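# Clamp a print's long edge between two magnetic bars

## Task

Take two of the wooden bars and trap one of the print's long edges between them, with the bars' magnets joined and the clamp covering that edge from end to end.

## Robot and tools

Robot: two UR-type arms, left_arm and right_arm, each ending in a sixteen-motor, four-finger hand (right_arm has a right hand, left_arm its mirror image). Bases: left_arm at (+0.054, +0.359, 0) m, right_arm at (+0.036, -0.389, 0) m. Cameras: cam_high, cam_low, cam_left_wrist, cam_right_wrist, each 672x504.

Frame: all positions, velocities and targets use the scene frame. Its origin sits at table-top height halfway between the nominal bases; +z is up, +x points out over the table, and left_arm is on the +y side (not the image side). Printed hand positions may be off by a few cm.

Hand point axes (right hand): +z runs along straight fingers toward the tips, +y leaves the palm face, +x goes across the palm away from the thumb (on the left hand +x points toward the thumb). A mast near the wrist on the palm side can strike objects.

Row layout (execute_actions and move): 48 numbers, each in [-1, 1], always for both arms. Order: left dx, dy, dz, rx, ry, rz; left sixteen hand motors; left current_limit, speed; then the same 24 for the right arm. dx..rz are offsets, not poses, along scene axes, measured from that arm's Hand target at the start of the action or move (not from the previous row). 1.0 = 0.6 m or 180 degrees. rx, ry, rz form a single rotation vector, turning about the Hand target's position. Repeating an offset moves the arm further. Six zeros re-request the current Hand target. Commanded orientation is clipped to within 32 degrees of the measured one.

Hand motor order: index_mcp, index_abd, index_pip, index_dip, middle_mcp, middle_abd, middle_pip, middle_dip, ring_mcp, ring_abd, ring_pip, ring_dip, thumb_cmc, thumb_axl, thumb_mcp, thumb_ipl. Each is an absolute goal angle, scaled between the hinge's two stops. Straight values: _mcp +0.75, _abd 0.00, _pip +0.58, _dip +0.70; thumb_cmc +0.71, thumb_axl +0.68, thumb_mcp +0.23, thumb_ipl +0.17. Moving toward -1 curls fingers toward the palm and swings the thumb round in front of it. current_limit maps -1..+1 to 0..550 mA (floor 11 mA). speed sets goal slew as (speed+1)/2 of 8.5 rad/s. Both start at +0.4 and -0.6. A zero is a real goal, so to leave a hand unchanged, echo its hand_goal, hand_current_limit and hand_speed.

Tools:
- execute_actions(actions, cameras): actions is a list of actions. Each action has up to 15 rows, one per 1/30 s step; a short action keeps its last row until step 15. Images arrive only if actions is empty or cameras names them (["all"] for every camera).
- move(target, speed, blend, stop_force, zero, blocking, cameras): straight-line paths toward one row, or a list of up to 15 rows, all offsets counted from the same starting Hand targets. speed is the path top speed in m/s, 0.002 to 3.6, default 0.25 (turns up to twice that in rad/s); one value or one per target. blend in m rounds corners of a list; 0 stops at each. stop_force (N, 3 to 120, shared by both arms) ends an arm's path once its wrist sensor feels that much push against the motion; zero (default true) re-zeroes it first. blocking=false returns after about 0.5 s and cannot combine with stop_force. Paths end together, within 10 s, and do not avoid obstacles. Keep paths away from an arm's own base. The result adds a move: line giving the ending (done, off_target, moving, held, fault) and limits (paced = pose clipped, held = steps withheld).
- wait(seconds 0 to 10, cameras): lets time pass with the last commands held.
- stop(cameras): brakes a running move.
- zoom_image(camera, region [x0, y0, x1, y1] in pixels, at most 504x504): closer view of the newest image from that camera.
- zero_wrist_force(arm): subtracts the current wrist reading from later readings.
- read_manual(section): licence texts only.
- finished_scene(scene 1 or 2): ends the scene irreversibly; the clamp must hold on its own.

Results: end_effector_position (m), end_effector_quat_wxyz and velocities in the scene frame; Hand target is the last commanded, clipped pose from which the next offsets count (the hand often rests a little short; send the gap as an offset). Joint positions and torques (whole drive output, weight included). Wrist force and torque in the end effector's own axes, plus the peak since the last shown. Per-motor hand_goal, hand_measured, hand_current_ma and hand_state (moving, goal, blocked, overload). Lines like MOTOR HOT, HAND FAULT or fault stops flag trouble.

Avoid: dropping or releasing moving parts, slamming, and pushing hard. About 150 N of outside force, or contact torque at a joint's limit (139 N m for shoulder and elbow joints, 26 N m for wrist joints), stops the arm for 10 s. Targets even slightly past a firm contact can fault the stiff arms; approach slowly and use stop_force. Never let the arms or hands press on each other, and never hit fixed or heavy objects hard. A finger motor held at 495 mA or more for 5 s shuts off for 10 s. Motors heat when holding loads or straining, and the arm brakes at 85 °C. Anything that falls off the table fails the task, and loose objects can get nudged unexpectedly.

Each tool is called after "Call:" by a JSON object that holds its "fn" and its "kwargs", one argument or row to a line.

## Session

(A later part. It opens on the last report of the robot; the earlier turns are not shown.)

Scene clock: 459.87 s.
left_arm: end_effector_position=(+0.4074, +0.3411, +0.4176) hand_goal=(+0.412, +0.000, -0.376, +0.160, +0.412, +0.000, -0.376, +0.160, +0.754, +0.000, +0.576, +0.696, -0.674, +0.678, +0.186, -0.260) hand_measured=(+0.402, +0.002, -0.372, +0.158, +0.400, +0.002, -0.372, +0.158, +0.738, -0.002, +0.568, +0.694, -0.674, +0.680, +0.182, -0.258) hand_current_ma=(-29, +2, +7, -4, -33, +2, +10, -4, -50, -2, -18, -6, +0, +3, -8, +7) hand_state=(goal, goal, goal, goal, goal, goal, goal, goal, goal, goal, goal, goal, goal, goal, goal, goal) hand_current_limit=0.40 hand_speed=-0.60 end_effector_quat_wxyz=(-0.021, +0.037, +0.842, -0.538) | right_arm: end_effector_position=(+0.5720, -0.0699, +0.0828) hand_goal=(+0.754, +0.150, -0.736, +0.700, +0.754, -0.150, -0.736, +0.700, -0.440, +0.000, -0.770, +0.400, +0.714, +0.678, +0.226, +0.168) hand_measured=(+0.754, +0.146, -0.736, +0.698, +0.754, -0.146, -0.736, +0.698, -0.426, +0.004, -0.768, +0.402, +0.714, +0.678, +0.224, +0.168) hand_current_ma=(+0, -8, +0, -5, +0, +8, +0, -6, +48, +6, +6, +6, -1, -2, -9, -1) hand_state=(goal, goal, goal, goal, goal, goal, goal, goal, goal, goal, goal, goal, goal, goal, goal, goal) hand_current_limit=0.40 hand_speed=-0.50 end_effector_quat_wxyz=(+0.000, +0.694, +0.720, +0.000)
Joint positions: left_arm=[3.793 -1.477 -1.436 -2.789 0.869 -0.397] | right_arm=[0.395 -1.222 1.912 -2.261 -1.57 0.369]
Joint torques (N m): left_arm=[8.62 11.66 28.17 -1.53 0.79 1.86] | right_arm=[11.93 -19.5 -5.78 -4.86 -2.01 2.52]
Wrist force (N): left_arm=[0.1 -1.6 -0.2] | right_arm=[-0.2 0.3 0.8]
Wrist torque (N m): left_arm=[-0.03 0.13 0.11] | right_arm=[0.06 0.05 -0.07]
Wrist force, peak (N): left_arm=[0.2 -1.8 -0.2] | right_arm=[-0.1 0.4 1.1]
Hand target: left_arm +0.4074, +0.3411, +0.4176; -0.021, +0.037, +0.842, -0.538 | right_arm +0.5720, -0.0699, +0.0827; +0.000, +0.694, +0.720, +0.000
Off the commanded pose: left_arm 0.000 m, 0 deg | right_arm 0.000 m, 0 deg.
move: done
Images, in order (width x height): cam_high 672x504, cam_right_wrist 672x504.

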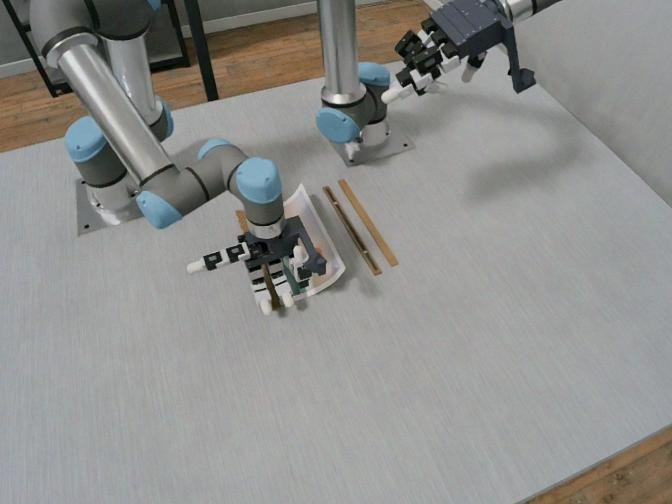

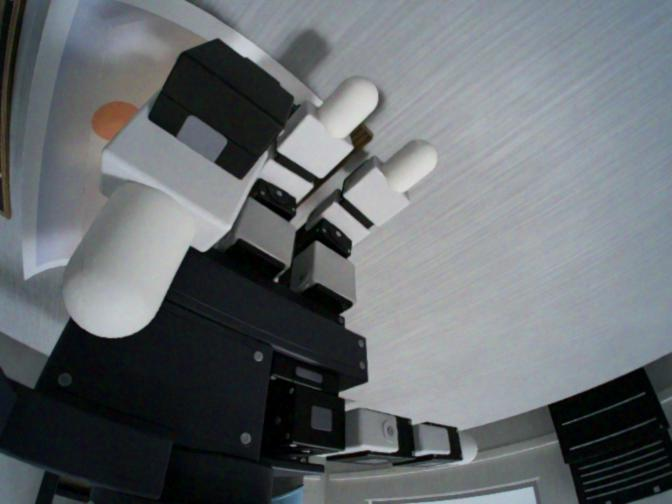

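Call:
{"fn": "move", "kwargs": {
  "target": [0,0,0,0,0,0,0.411,0,-0.3766,0.16,0.411,0,-0.3766,0.16,0.754,0,0.576,0.696,-0.674,0.678,0.1854,-0.26,0.4,-0.6,0,0.0025,-0.0295,0,0,0.0089,0.754,0.15,-0.737,0.7,0.754,-0.15,-0.737,0.7,-0.44,0,-0.77,0.4,0.714,0.678,0.226,0.168,0.4,-0.9],
  "speed": 0.03
}}

Call:
{"fn": "execute_actions", "kwargs": {
  "actions": [
    [[0,0,0,0,0,0,0.411,0,-0.3766,0.16,0.411,0,-0.3766,0.16,0.754,0,0.576,0.696,-0.674,0.678,0.1854,-0.26,0.4,-0.6,0,0,0,0,0,0,0.754,0.06,-0.737,0.7,0.754,-0.06,-0.737,0.7,-0.44,0,-0.77,0.4,0.714,0.678,0.226,0.168,0.6,-0.93]],
    [[0,0,0,0,0,0,0.411,0,-0.3766,0.16,0.411,0,-0.3766,0.16,0.754,0,0.576,0.696,-0.674,0.678,0.1854,-0.26,0.4,-0.6,0,0,0,0,0,0,0.754,0.0,-0.737,0.7,0.754,0,-0.737,0.7,-0.44,0,-0.77,0.4,0.714,0.678,0.226,0.168,0.6,-0.93]]
  ]
}}

Call:
{"fn": "execute_actions", "kwargs": {
  "actions": [
    [[0,0,0,0,0,0,0.411,0,-0.3766,0.16,0.411,0,-0.3766,0.16,0.754,0,0.576,0.696,-0.674,0.678,0.1854,-0.26,0.4,-0.6,0,0,0,0,0,0,0.754,-0.05,-0.737,0.7,0.754,0.05,-0.737,0.7,-0.44,0,-0.77,0.4,0.714,0.678,0.226,0.168,0.78,-0.95]],
    [[0,0,0,0,0,0,0.411,0,-0.3766,0.16,0.411,0,-0.3766,0.16,0.754,0,0.576,0.696,-0.674,0.678,0.1854,-0.26,0.4,-0.6,0,0,0,0,0,0,0.754,-0.1,-0.737,0.7,0.754,0.1,-0.737,0.7,-0.44,0,-0.77,0.4,0.714,0.678,0.226,0.168,0.78,-0.95]]
  ],
  "cameras": ["cam_high"]
}}

Scene clock: 462.70 s.
left_arm: end_effector_position=(+0.4074, +0.3411, +0.4176) hand_goal=(+0.412, +0.000, -0.376, +0.160, +0.412, +0.000, -0.376, +0.160, +0.754, +0.000, +0.576, +0.696, -0.674, +0.678, +0.186, -0.260) hand_measured=(+0.402, +0.002, -0.372, +0.158, +0.400, +0.002, -0.372, +0.158, +0.738, -0.002, +0.568, +0.694, -0.674, +0.680, +0.182, -0.258) hand_current_ma=(-29, +2, +7, -4, -33, +2, +10, -4, -50, -2, -18, -6, +0, +3, -8, +7) hand_state=(goal, goal, goal, goal, goal, goal, goal, goal, goal, goal, goal, goal, goal, goal, goal, goal) hand_current_limit=0.40 hand_speed=-0.60 end_effector_quat_wxyz=(-0.021, +0.037, +0.842, -0.538) | right_arm: end_effector_position=(+0.5720, -0.0684, +0.0651) hand_goal=(+0.754, +0.150, -0.736, +0.700, +0.754, -0.150, -0.736, +0.700, -0.440, +0.000, -0.770, +0.400, +0.714, +0.678, +0.226, +0.168) hand_measured=(+0.754, +0.146, -0.736, +0.698, +0.754, -0.148, -0.738, +0.698, -0.426, +0.004, -0.768, +0.402, +0.714, +0.678, +0.224, +0.168) hand_current_ma=(+0, -8, +0, -5, +0, +6, -4, -6, +48, +6, +6, +6, -1, -2, -9, -1) hand_state=(goal, goal, goal, goal, goal, goal, goal, goal, goal, goal, goal, goal, goal, goal, goal, goal) hand_current_limit=0.40 hand_speed=-0.90 end_effector_quat_wxyz=(+0.000, +0.684, +0.730, +0.000)
Joint positions: left_arm=[3.793 -1.477 -1.436 -2.789 0.869 -0.397] | right_arm=[0.394 -1.195 1.931 -2.306 -1.57 0.34]
Joint torques (N m): left_arm=[7.89 11.53 26.95 -1.46 0.76 1.93] | right_arm=[-12.35 -20.33 -6.5 -4.84 -2.37 -2.24]
Wrist force (N): left_arm=[0.2 -1.2 -0.3] | right_arm=[0.1 -0.2 -0.6]
Wrist torque (N m): left_arm=[0.03 0.12 0.11] | right_arm=[0.12 0.08 0.06]
Wrist force, peak (N): left_arm=[0.0 -1.8 -0.2] | right_arm=[-0.2 0.2 1.0]
Hand target: left_arm +0.4074, +0.3411, +0.4176; -0.021, +0.037, +0.842, -0.538 | right_arm +0.5720, -0.0684, +0.0650; +0.000, +0.684, +0.730, +0.000
Off the commanded pose: left_arm 0.000 m, 0 deg | right_arm 0.000 m, 0 deg.
move: done

Scene clock: 463.90 s.
left_arm: end_effector_position=(+0.4074, +0.3411, +0.4176) hand_goal=(+0.412, +0.000, -0.376, +0.160, +0.412, +0.000, -0.376, +0.160, +0.754, +0.000, +0.576, +0.696, -0.674, +0.678, +0.186, -0.260) hand_measured=(+0.402, +0.002, -0.372, +0.158, +0.400, +0.002, -0.372, +0.158, +0.738, -0.002, +0.568, +0.694, -0.674, +0.680, +0.182, -0.258) hand_current_ma=(-29, +2, +7, -4, -33, +2, +10, -4, -50, -2, -18, -6, +0, +3, -8, +7) hand_state=(goal, goal, goal, goal, goal, goal, goal, goal, goal, goal, goal, goal, goal, goal, goal, goal) hand_current_limit=0.40 hand_speed=-0.60 end_effector_quat_wxyz=(-0.021, +0.037, +0.842, -0.538) | right_arm: end_effector_position=(+0.5720, -0.0684, +0.0650) hand_goal=(+0.754, +0.000, -0.736, +0.700, +0.754, +0.000, -0.736, +0.700, -0.440, +0.000, -0.770, +0.400, +0.714, +0.678, +0.226, +0.168) hand_measured=(+0.752, +0.052, -0.736, +0.698, +0.752, -0.046, -0.738, +0.698, -0.426, +0.004, -0.768, +0.402, +0.714, +0.678, +0.224, +0.168) hand_current_ma=(-3, +160, +1, -5, -7, -142, -6, -6, +48, +6, +6, +6, -1, -2, -9, -1) hand_state=(goal, blocked, goal, goal, goal, blocked, goal, goal, goal, goal, goal, goal, goal, goal, goal, goal) hand_current_limit=0.60 hand_speed=-0.93 end_effector_quat_wxyz=(+0.000, +0.684, +0.730, +0.000)
Joint positions: left_arm=[3.793 -1.477 -1.436 -2.789 0.869 -0.397] | right_arm=[0.394 -1.195 1.931 -2.307 -1.57 0.34]
Joint torques (N m): left_arm=[9.22 11.39 28.65 -1.42 0.63 1.96] | right_arm=[-10.69 -20.25 -6.37 -4.24 -2.11 -2.21]
Wrist force (N): left_arm=[0.0 -1.7 -0.2] | right_arm=[0.2 0.4 -0.7]
Wrist torque (N m): left_arm=[-0.04 0.15 0.10] | right_arm=[0.12 0.06 0.12]
Wrist force, peak (N): left_arm=[0.3 -1.8 -0.4] | right_arm=[-0.5 0.4 -1.0]
Hand target: left_arm +0.4074, +0.3411, +0.4176; -0.021, +0.037, +0.842, -0.538 | right_arm +0.5720, -0.0684, +0.0650; +0.000, +0.684, +0.730, +0.000
Off the commanded pose: left_arm 0.000 m, 0 deg | right_arm 0.000 m, 0 deg.
Step readings (end_effector_position of left_arm | right_arm):
0: (+0.4074, +0.3411, +0.4176) | (+0.5720, -0.0684, +0.0651)
1: (+0.4074, +0.3411, +0.4176) | (+0.5720, -0.0684, +0.0651)
2: (+0.4074, +0.3411, +0.4176) | (+0.5720, -0.0684, +0.0651)
4: (+0.4074, +0.3411, +0.4176) | (+0.5720, -0.0684, +0.0650)
8: (+0.4074, +0.3411, +0.4176) | (+0.5720, -0.0684, +0.0650)
15: (+0.4074, +0.3411, +0.4176) | (+0.5720, -0.0684, +0.0650)
16: (+0.4074, +0.3411, +0.4176) | (+0.5720, -0.0684, +0.0650)
17: (+0.4074, +0.3411, +0.4176) | (+0.5720, -0.0684, +0.0650)
19: (+0.4074, +0.3411, +0.4176) | (+0.5720, -0.0684, +0.0650)
23: (+0.4074, +0.3411, +0.4176) | (+0.5720, -0.0684, +0.0650)
30: (+0.4074, +0.3411, +0.4176) | (+0.5720, -0.0684, +0.0650)

Scene clock: 465.10 s.
left_arm: end_effector_position=(+0.4074, +0.3411, +0.4176) hand_goal=(+0.412, +0.000, -0.376, +0.160, +0.412, +0.000, -0.376, +0.160, +0.754, +0.000, +0.576, +0.696, -0.674, +0.678, +0.186, -0.260) hand_measured=(+0.402, +0.002, -0.372, +0.158, +0.400, +0.002, -0.372, +0.158, +0.738, -0.002, +0.568, +0.694, -0.674, +0.680, +0.182, -0.258) hand_current_ma=(-29, +2, +7, -4, -33, +2, +10, -4, -50, -2, -18, -6, +0, +3, -8, +7) hand_state=(goal, goal, goal, goal, goal, goal, goal, goal, goal, goal, goal, goal, goal, goal, goal, goal) hand_current_limit=0.40 hand_speed=-0.60 end_effector_quat_wxyz=(-0.021, +0.037, +0.842, -0.538) | right_arm: end_effector_position=(+0.5720, -0.0684, +0.0650) hand_goal=(+0.754, -0.100, -0.736, +0.700, +0.754, +0.100, -0.736, +0.700, -0.440, +0.000, -0.770, +0.400, +0.714, +0.678, +0.226, +0.168) hand_measured=(+0.748, +0.032, -0.734, +0.698, +0.752, -0.020, -0.738, +0.698, -0.426, +0.004, -0.768, +0.402, +0.714, +0.678, +0.224, +0.168) hand_current_ma=(-15, +488, +4, -5, -3, -435, -6, -6, +48, +6, +6, +6, -1, -2, -9, -1) hand_state=(goal, blocked, goal, goal, goal, blocked, goal, goal, goal, goal, goal, goal, goal, goal, goal, goal) hand_current_limit=0.78 hand_speed=-0.95 end_effector_quat_wxyz=(+0.000, +0.684, +0.730, +0.000)
Joint positions: left_arm=[3.793 -1.477 -1.436 -2.789 0.869 -0.397] | right_arm=[0.394 -1.195 1.931 -2.307 -1.57 0.34]
Joint torques (N m): left_arm=[8.46 10.5 28.06 -1.4 0.69 2.31] | right_arm=[-9.54 -21.23 -6.69 -3.95 -1.93 -2.08]
Wrist force (N): left_arm=[0.1 -1.3 -0.4] | right_arm=[-0.1 0.1 -0.4]
Wrist torque (N m): left_arm=[0.02 0.13 0.11] | right_arm=[0.06 0.06 0.10]
Wrist force, peak (N): left_arm=[-0.1 -1.8 -0.1] | right_arm=[-0.2 0.0 -0.8]
Hand target: left_arm +0.4074, +0.3411, +0.4176; -0.021, +0.037, +0.842, -0.538 | right_arm +0.5720, -0.0684, +0.0650; +0.000, +0.684, +0.730, +0.000
Off the commanded pose: left_arm 0.000 m, 0 deg | right_arm 0.000 m, 0 deg.
Step readings (end_effector_position of left_arm | right_arm):
0: (+0.4074, +0.3411, +0.4176) | (+0.5720, -0.0684, +0.0650)
1: (+0.4074, +0.3411, +0.4176) | (+0.5720, -0.0684, +0.0650)
2: (+0.4074, +0.3411, +0.4176) | (+0.5720, -0.0684, +0.0650)
4: (+0.4074, +0.3411, +0.4176) | (+0.5720, -0.0684, +0.0650)
8: (+0.4074, +0.3411, +0.4176) | (+0.5720, -0.0684, +0.0650)
15: (+0.4074, +0.3411, +0.4176) | (+0.5720, -0.0684, +0.0650)
16: (+0.4074, +0.3411, +0.4176) | (+0.5720, -0.0684, +0.0650)
17: (+0.4074, +0.3411, +0.4176) | (+0.5720, -0.0684, +0.0650)
19: (+0.4074, +0.3411, +0.4176) | (+0.5720, -0.0684, +0.0650)
23: (+0.4074, +0.3411, +0.4176) | (+0.5720, -0.0684, +0.0650)
30: (+0.4074, +0.3411, +0.4176) | (+0.5720, -0.0684, +0.0650)
Images, in order (width x height): cam_high 672x504.

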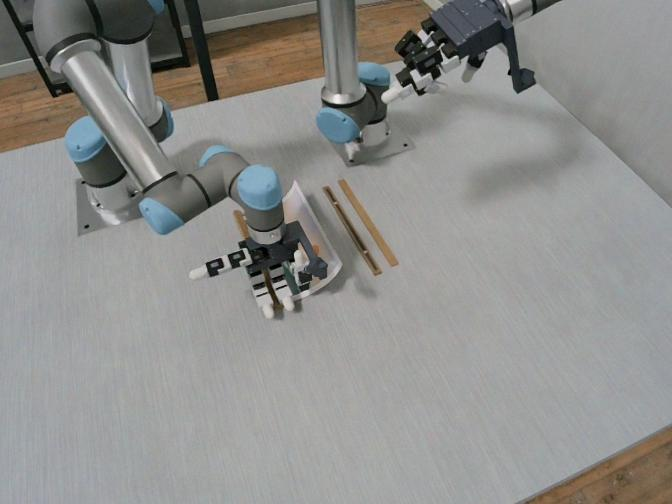

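Call:
{"fn": "execute_actions", "kwargs": {
  "actions": [
    [[0,0,0,0,0,0,0.411,0,-0.3766,0.16,0.411,0,-0.3766,0.16,0.754,0,0.576,0.696,-0.674,0.678,0.1854,-0.26,0.4,-0.6,0,0,0,0,0,0,0.754,0.03,-0.737,0.7,0.754,-0.02,-0.737,0.7,-0.44,0,-0.77,0.4,0.714,0.678,0.226,0.168,0.4,-0.93]],
    [[0,0,0,0,0,0,0.411,0,-0.3766,0.16,0.411,0,-0.3766,0.16,0.754,0,0.576,0.696,-0.674,0.678,0.1854,-0.26,0.4,-0.6,0,0,0,0,0,0,0.754,0.14,-0.737,0.7,0.754,-0.14,-0.737,0.7,-0.44,0,-0.77,0.4,0.714,0.678,0.226,0.168,0.4,-0.9]]
  ]
}}

Call:
{"fn": "move", "kwargs": {
  "target": [
    [0,0,0,0,0,0,0.411,0,-0.3766,0.16,0.411,0,-0.3766,0.16,0.754,0,0.576,0.696,-0.674,0.678,0.1854,-0.26,0.4,-0.6,0,0,0.05,0,0,0,0.754,0.14,-0.737,0.7,0.754,-0.14,-0.737,0.7,-0.44,0,-0.77,0.4,0.714,0.678,0.226,0.168,0.4,-0.6],
    [0,0,0,0,0,0,0.411,0,-0.3766,0.16,0.411,0,-0.3766,0.16,0.754,0,0.576,0.696,-0.674,0.678,0.1854,-0.26,0.4,-0.6,0,0,0.25,0,0,0,0.754,0.14,-0.737,0.7,0.754,-0.14,-0.737,0.7,-0.44,0,-0.77,0.4,0.714,0.678,0.226,0.168,0.4,-0.6]
  ],
  "speed": [0.04,0.2]
}}

Call:
{"fn": "move", "kwargs": {
  "target": [0,0,0,0,0,0,0.411,0,-0.3766,0.16,0.411,0,-0.3766,0.16,0.754,0,0.576,0.696,-0.674,0.678,0.1854,-0.26,0.4,-0.6,-0.0667,-0.0333,-0.05,0.1116,-0.1254,-0.4071,0.754,0,0.576,0.696,0.754,0,0.576,0.696,0.754,0,0.576,0.696,0.714,0.678,0.226,0.168,0.4,-0.6],
  "speed": 0.25,
  "cameras": ["cam_high","cam_right_wrist"]
}}

Scene clock: 467.73 s.
left_arm: end_effector_position=(+0.4074, +0.3411, +0.4176) hand_goal=(+0.412, +0.000, -0.376, +0.160, +0.412, +0.000, -0.376, +0.160, +0.754, +0.000, +0.576, +0.696, -0.674, +0.678, +0.186, -0.260) hand_measured=(+0.402, +0.002, -0.372, +0.158, +0.400, +0.002, -0.372, +0.158, +0.738, -0.002, +0.568, +0.694, -0.674, +0.680, +0.182, -0.258) hand_current_ma=(-29, +2, +7, -4, -33, +2, +10, -4, -50, -2, -18, -6, +0, +3, -8, +7) hand_state=(goal, goal, goal, goal, goal, goal, goal, goal, goal, goal, goal, goal, goal, goal, goal, goal) hand_current_limit=0.40 hand_speed=-0.60 end_effector_quat_wxyz=(-0.021, +0.037, +0.842, -0.538) | right_arm: end_effector_position=(+0.5720, -0.0684, +0.0650) hand_goal=(+0.754, +0.140, -0.736, +0.700, +0.754, -0.140, -0.736, +0.700, -0.440, +0.000, -0.770, +0.400, +0.714, +0.678, +0.226, +0.168) hand_measured=(+0.752, +0.136, -0.734, +0.698, +0.748, -0.130, -0.744, +0.698, -0.426, +0.004, -0.768, +0.402, +0.714, +0.678, +0.224, +0.168) hand_current_ma=(-3, -8, +3, -5, -14, +23, -19, -6, +48, +6, +6, +6, -1, -2, -9, -1) hand_state=(goal, goal, goal, goal, goal, goal, goal, goal, goal, goal, goal, goal, goal, goal, goal, goal) hand_current_limit=0.40 hand_speed=-0.90 end_effector_quat_wxyz=(+0.000, +0.684, +0.730, +0.000)
Joint positions: left_arm=[3.793 -1.477 -1.436 -2.789 0.869 -0.397] | right_arm=[0.394 -1.195 1.931 -2.307 -1.57 0.34]
Joint torques (N m): left_arm=[8.8 11.47 29.29 -1.61 0.64 1.9] | right_arm=[-7.17 -23.52 -7.77 -2.83 -1.55 -1.97]
Wrist force (N): left_arm=[0.3 -1.8 -0.5] | right_arm=[-0.3 0.0 -0.5]
Wrist torque (N m): left_arm=[-0.03 0.11 0.13] | right_arm=[0.07 0.04 0.05]
Wrist force, peak (N): left_arm=[0.3 -1.8 -0.5] | right_arm=[-0.3 -0.7 -1.8]
Hand target: left_arm +0.4074, +0.3411, +0.4176; -0.021, +0.037, +0.842, -0.538 | right_arm +0.5720, -0.0684, +0.0650; +0.000, +0.684, +0.730, +0.000
Off the commanded pose: left_arm 0.000 m, 0 deg | right_arm 0.000 m, 0 deg.
Step readings (end_effector_position of left_arm | right_arm):
0: (+0.4074, +0.3411, +0.4176) | (+0.5720, -0.0684, +0.0650)
1: (+0.4074, +0.3411, +0.4176) | (+0.5720, -0.0684, +0.0650)
2: (+0.4074, +0.3411, +0.4176) | (+0.5720, -0.0684, +0.0650)
4: (+0.4074, +0.3411, +0.4176) | (+0.5720, -0.0684, +0.0650)
8: (+0.4074, +0.3411, +0.4176) | (+0.5720, -0.0684, +0.0650)
15: (+0.4074, +0.3411, +0.4176) | (+0.5720, -0.0684, +0.0650)
16: (+0.4074, +0.3411, +0.4176) | (+0.5720, -0.0684, +0.0650)
17: (+0.4074, +0.3411, +0.4176) | (+0.5720, -0.0684, +0.0650)
19: (+0.4074, +0.3411, +0.4176) | (+0.5720, -0.0684, +0.0650)
23: (+0.4074, +0.3411, +0.4176) | (+0.5720, -0.0684, +0.0650)
30: (+0.4074, +0.3411, +0.4176) | (+0.5720, -0.0684, +0.0650)

Scene clock: 470.03 s.
left_arm: end_effector_position=(+0.4074, +0.3411, +0.4176) hand_goal=(+0.412, +0.000, -0.376, +0.160, +0.412, +0.000, -0.376, +0.160, +0.754, +0.000, +0.576, +0.696, -0.674, +0.678, +0.186, -0.260) hand_measured=(+0.402, +0.002, -0.372, +0.158, +0.400, +0.002, -0.372, +0.158, +0.738, -0.002, +0.568, +0.694, -0.674, +0.680, +0.182, -0.258) hand_current_ma=(-29, +2, +7, -4, -33, +2, +10, -4, -50, -2, -18, -6, +0, +3, -8, +7) hand_state=(goal, goal, goal, goal, goal, goal, goal, goal, goal, goal, goal, goal, goal, goal, goal, goal) hand_current_limit=0.40 hand_speed=-0.60 end_effector_quat_wxyz=(-0.021, +0.037, +0.842, -0.538) | right_arm: end_effector_position=(+0.5720, -0.0683, +0.2149) hand_goal=(+0.754, +0.140, -0.736, +0.700, +0.754, -0.140, -0.736, +0.700, -0.440, +0.000, -0.770, +0.400, +0.714, +0.678, +0.226, +0.168) hand_measured=(+0.752, +0.136, -0.734, +0.698, +0.754, -0.136, -0.736, +0.698, -0.426, +0.004, -0.768, +0.402, +0.714, +0.678, +0.224, +0.168) hand_current_ma=(-2, -8, +3, -5, -2, +7, +0, -6, +48, +6, +6, +6, -1, -2, -9, -1) hand_state=(goal, goal, goal, goal, goal, goal, goal, goal, goal, goal, goal, goal, goal, goal, goal, goal) hand_current_limit=0.40 hand_speed=-0.60 end_effector_quat_wxyz=(+0.000, +0.684, +0.730, +0.000) end_effector_velocity=(+0.000, +0.000, +0.000) end_effector_angular_velocity=(+0.000, +0.003, +0.000)
Joint positions: left_arm=[3.793 -1.477 -1.436 -2.789 0.869 -0.397] | right_arm=[0.395 -1.385 1.738 -1.924 -1.57 0.34]
Joint velocities: left_arm=[within noise] | right_arm=[0 0 -0.001 0.005 0.001 0]
Joint torques (N m): left_arm=[8.07 12.04 27.92 -1.58 0.71 2.17] | right_arm=[-9.51 -41.91 -35.44 -0.85 2.02 -0.73]
Wrist force (N): left_arm=[0.2 -1.7 -0.2] | right_arm=[0.1 0.4 0.6]
Wrist torque (N m): left_arm=[-0.04 0.12 0.12] | right_arm=[0.09 0.01 0.07]
Wrist force, peak (N): left_arm=[0.4 -1.8 -0.2] | right_arm=[-0.5 0.2 1.8]
Hand target: left_arm +0.4074, +0.3411, +0.4176; -0.021, +0.037, +0.842, -0.538 | right_arm +0.5720, -0.0684, +0.2150; +0.000, +0.684, +0.730, +0.000
Off the commanded pose: left_arm 0.000 m, 0 deg | right_arm 0.000 m, 0 deg.
move: done

Scene clock: 473.47 s.
left_arm: end_effector_position=(+0.4074, +0.3411, +0.4176) hand_goal=(+0.412, +0.000, -0.376, +0.160, +0.412, +0.000, -0.376, +0.160, +0.754, +0.000, +0.576, +0.696, -0.674, +0.678, +0.186, -0.260) hand_measured=(+0.402, +0.002, -0.372, +0.158, +0.400, +0.002, -0.372, +0.158, +0.738, -0.002, +0.568, +0.694, -0.674, +0.680, +0.182, -0.258) hand_current_ma=(-29, +2, +7, -4, -33, +2, +10, -4, -50, -2, -18, -6, +0, +3, -8, +7) hand_state=(goal, goal, goal, goal, goal, goal, goal, goal, goal, goal, goal, goal, goal, goal, goal, goal) hand_current_limit=0.40 hand_speed=-0.60 end_effector_quat_wxyz=(-0.021, +0.037, +0.842, -0.538) | right_arm: end_effector_position=(+0.5320, -0.0883, +0.1850) hand_goal=(+0.754, +0.000, +0.576, +0.696, +0.754, +0.000, +0.576, +0.696, +0.754, +0.000, +0.576, +0.696, +0.714, +0.678, +0.226, +0.168) hand_measured=(+0.752, +0.004, +0.574, +0.698, +0.754, -0.002, +0.574, +0.698, +0.752, +0.004, +0.574, +0.694, +0.714, +0.678, +0.224, +0.168) hand_current_ma=(-2, +7, -6, +4, -2, -2, -7, +3, -5, +6, -6, -6, -1, -2, -9, -1) hand_state=(goal, goal, goal, goal, goal, goal, goal, goal, goal, goal, goal, goal, goal, goal, goal, goal) hand_current_limit=0.40 hand_speed=-0.60 end_effector_quat_wxyz=(+0.022, +0.957, +0.159, +0.243)
Joint positions: left_arm=[3.793 -1.477 -1.436 -2.789 0.869 -0.397] | right_arm=[0.524 -1.301 1.921 -2.638 -1.782 1.727]
Joint torques (N m): left_arm=[7.39 9.16 26.68 -1.23 0.72 1.91] | right_arm=[12.54 -16.86 -33.07 -5.03 -3.4 2.49]
Wrist force (N): left_arm=[0.0 -1.5 -0.3] | right_arm=[0.4 -0.2 0.7]
Wrist torque (N m): left_arm=[0.00 0.15 0.10] | right_arm=[-0.04 -0.10 -0.11]
Wrist force, peak (N): left_arm=[0.2 -1.8 -0.6] | right_arm=[0.7 -0.2 0.7]
Hand target: left_arm +0.4074, +0.3411, +0.4176; -0.021, +0.037, +0.842, -0.538 | right_arm +0.5320, -0.0883, +0.1850; +0.022, +0.957, +0.159, +0.243
Off the commanded pose: left_arm 0.000 m, 0 deg | right_arm 0.000 m, 0 deg.
move: done
Images, in order (width x height): cam_high 672x504, cam_right_wrist 672x504.

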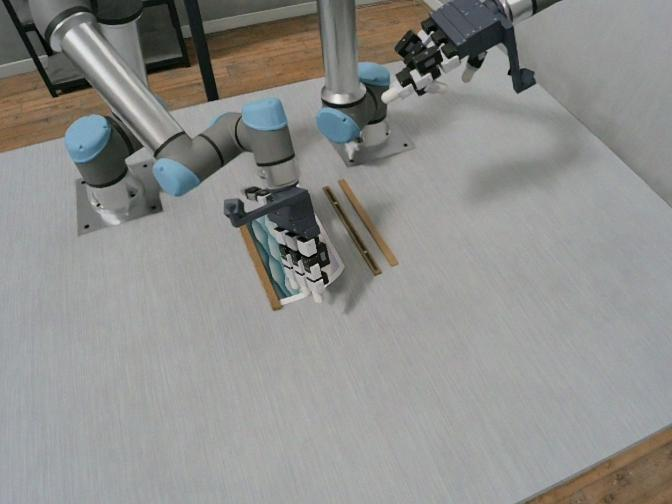

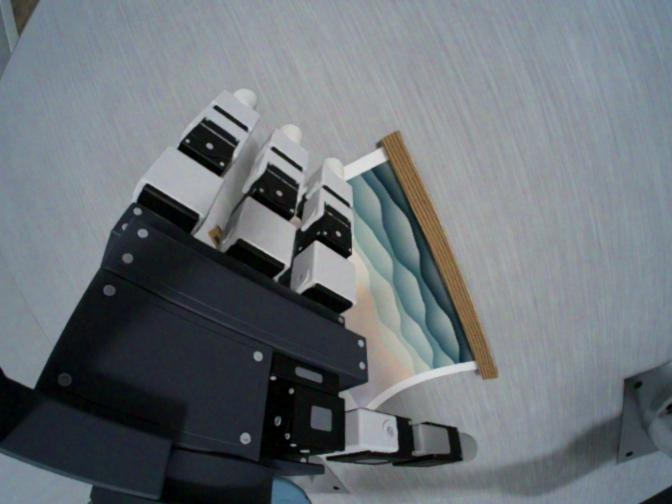

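Call:
{"fn": "zoom_image", "kwargs": {
  "camera": "cam_right_wrist",
  "region": [360, 120, 440, 200]
}}

Call:
{"fn": "zoom_image", "kwargs": {
  "camera": "cam_right_wrist",
  "region": [390, 190, 470, 290]
}}

Call:
{"fn": "zoom_image", "kwargs": {
  "camera": "cam_right_wrist",
  "region": [430, 310, 510, 390]
}}

Scaled by 6.300 from the camera's 672x504 image, which has a finer 960x720 frame.

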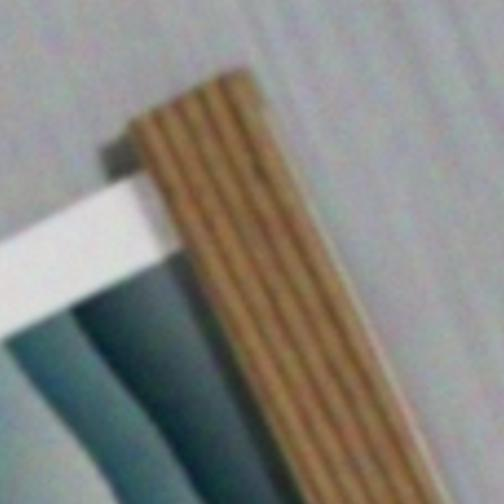

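Scaled by 5.040 from the camera's 672x504 image, which has a finer 960x720 frame.

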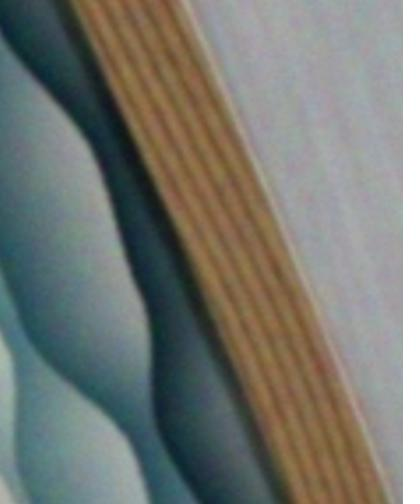

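Scaled by 6.300 from the camera's 672x504 image, which has a finer 960x720 frame.

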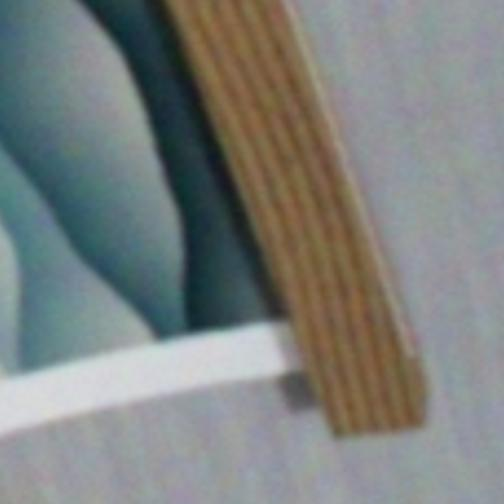

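Call:
{"fn": "move", "kwargs": {
  "target": [0,0,0,0,0,0,0.411,0,-0.3766,0.16,0.411,0,-0.3766,0.16,0.754,0,0.576,0.696,-0.674,0.678,0.1854,-0.26,0.4,-0.6,0,-0.2,0.2,0,0,0,0.754,0,0.576,0.696,0.754,0,0.576,0.696,0.754,0,0.576,0.696,0.714,0.678,0.226,0.168,0.4,-0.6],
  "speed": 0.25,
  "cameras": ["cam_high","cam_low"]
}}

Call:
{"fn": "zoom_image", "kwargs": {
  "camera": "cam_high",
  "region": [220, 180, 360, 320]
}}

Call:
{"fn": "zoom_image", "kwargs": {
  "camera": "cam_low",
  "region": [300, 240, 440, 300]
}}

Scene clock: 476.33 s.
left_arm: end_effector_position=(+0.4074, +0.3411, +0.4176) hand_goal=(+0.412, +0.000, -0.376, +0.160, +0.412, +0.000, -0.376, +0.160, +0.754, +0.000, +0.576, +0.696, -0.674, +0.678, +0.186, -0.260) hand_measured=(+0.402, +0.002, -0.372, +0.158, +0.400, +0.002, -0.372, +0.158, +0.738, -0.002, +0.568, +0.694, -0.674, +0.680, +0.182, -0.258) hand_current_ma=(-29, +2, +7, -4, -33, +2, +10, -4, -50, -2, -18, -6, +0, +3, -8, +7) hand_state=(goal, goal, goal, goal, goal, goal, goal, goal, goal, goal, goal, goal, goal, goal, goal, goal) hand_current_limit=0.40 hand_speed=-0.60 end_effector_quat_wxyz=(-0.021, +0.037, +0.842, -0.538) | right_arm: end_effector_position=(+0.5320, -0.2083, +0.3049) hand_goal=(+0.754, +0.000, +0.576, +0.696, +0.754, +0.000, +0.576, +0.696, +0.754, +0.000, +0.576, +0.696, +0.714, +0.678, +0.226, +0.168) hand_measured=(+0.752, +0.004, +0.574, +0.698, +0.754, +0.000, +0.574, +0.698, +0.752, +0.004, +0.574, +0.694, +0.714, +0.678, +0.224, +0.168) hand_current_ma=(-2, +7, -6, +4, -2, -1, -6, +3, -4, +6, -6, -6, -1, -2, -9, -1) hand_state=(goal, goal, goal, goal, goal, goal, goal, goal, goal, goal, goal, goal, goal, goal, goal, goal) hand_current_limit=0.40 hand_speed=-0.60 end_effector_quat_wxyz=(+0.022, +0.957, +0.159, +0.243)
Joint positions: left_arm=[3.793 -1.477 -1.436 -2.789 0.869 -0.397] | right_arm=[0.296 -1.612 1.938 -2.378 -1.68 1.522]
Joint torques (N m): left_arm=[8.15 12.04 28.77 -1.25 0.51 2.04] | right_arm=[-13.55 -34.01 -35.35 -0.74 2.35 -2.18]
Wrist force (N): left_arm=[-0.1 -1.7 -0.4] | right_arm=[0.4 -0.3 0.5]
Wrist torque (N m): left_arm=[-0.01 0.16 0.09] | right_arm=[-0.04 -0.11 0.02]
Wrist force, peak (N): left_arm=[0.0 -1.8 -0.6] | right_arm=[0.2 -1.3 1.5]
Hand target: left_arm +0.4074, +0.3411, +0.4176; -0.021, +0.037, +0.842, -0.538 | right_arm +0.5320, -0.2083, +0.3050; +0.022, +0.957, +0.159, +0.243
Off the commanded pose: left_arm 0.000 m, 0 deg | right_arm 0.000 m, 0 deg.
move: done
Images, in order (width x height): cam_high 672x504, cam_low 672x504.

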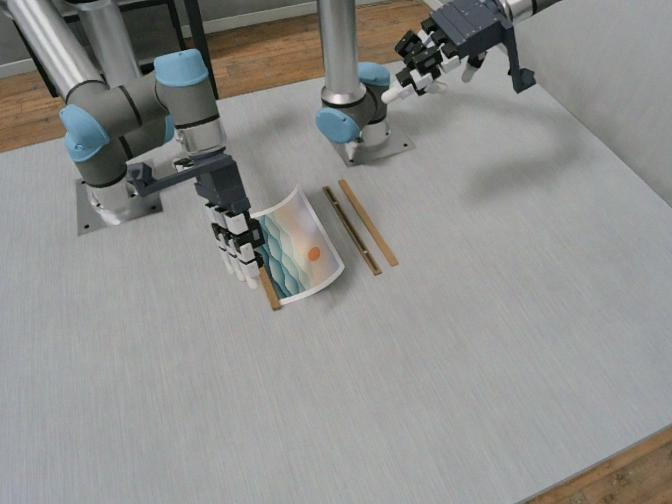

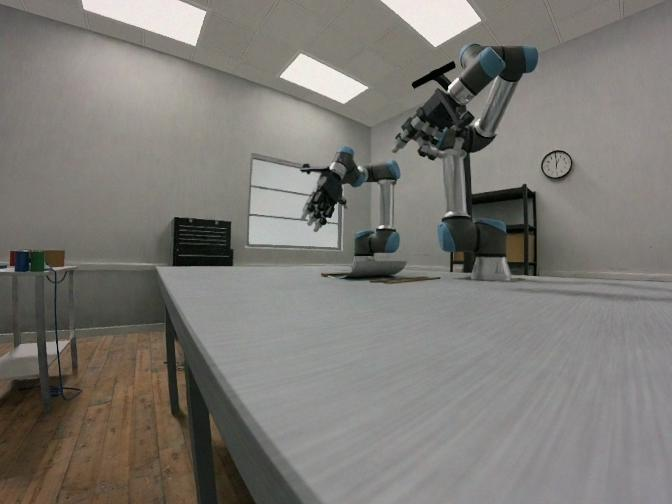

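Scaled by 3.600 from the camera's 672x504 image, which has a finer 960x720 frame.

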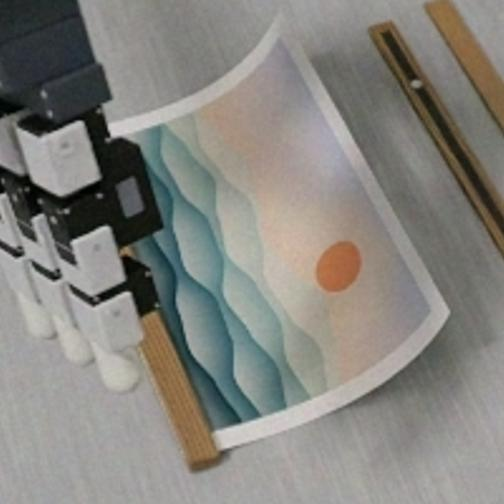

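Scaled by 3.600 from the camera's 672x504 image, which has a finer 960x720 frame.

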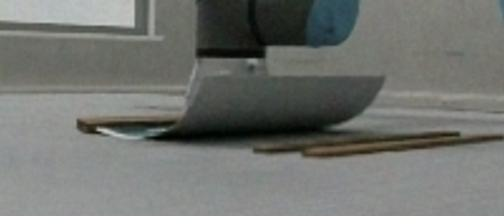

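Call:
{"fn": "finished_scene", "kwargs": {
  "scene": 1
}}

The scene is finished: the task was done.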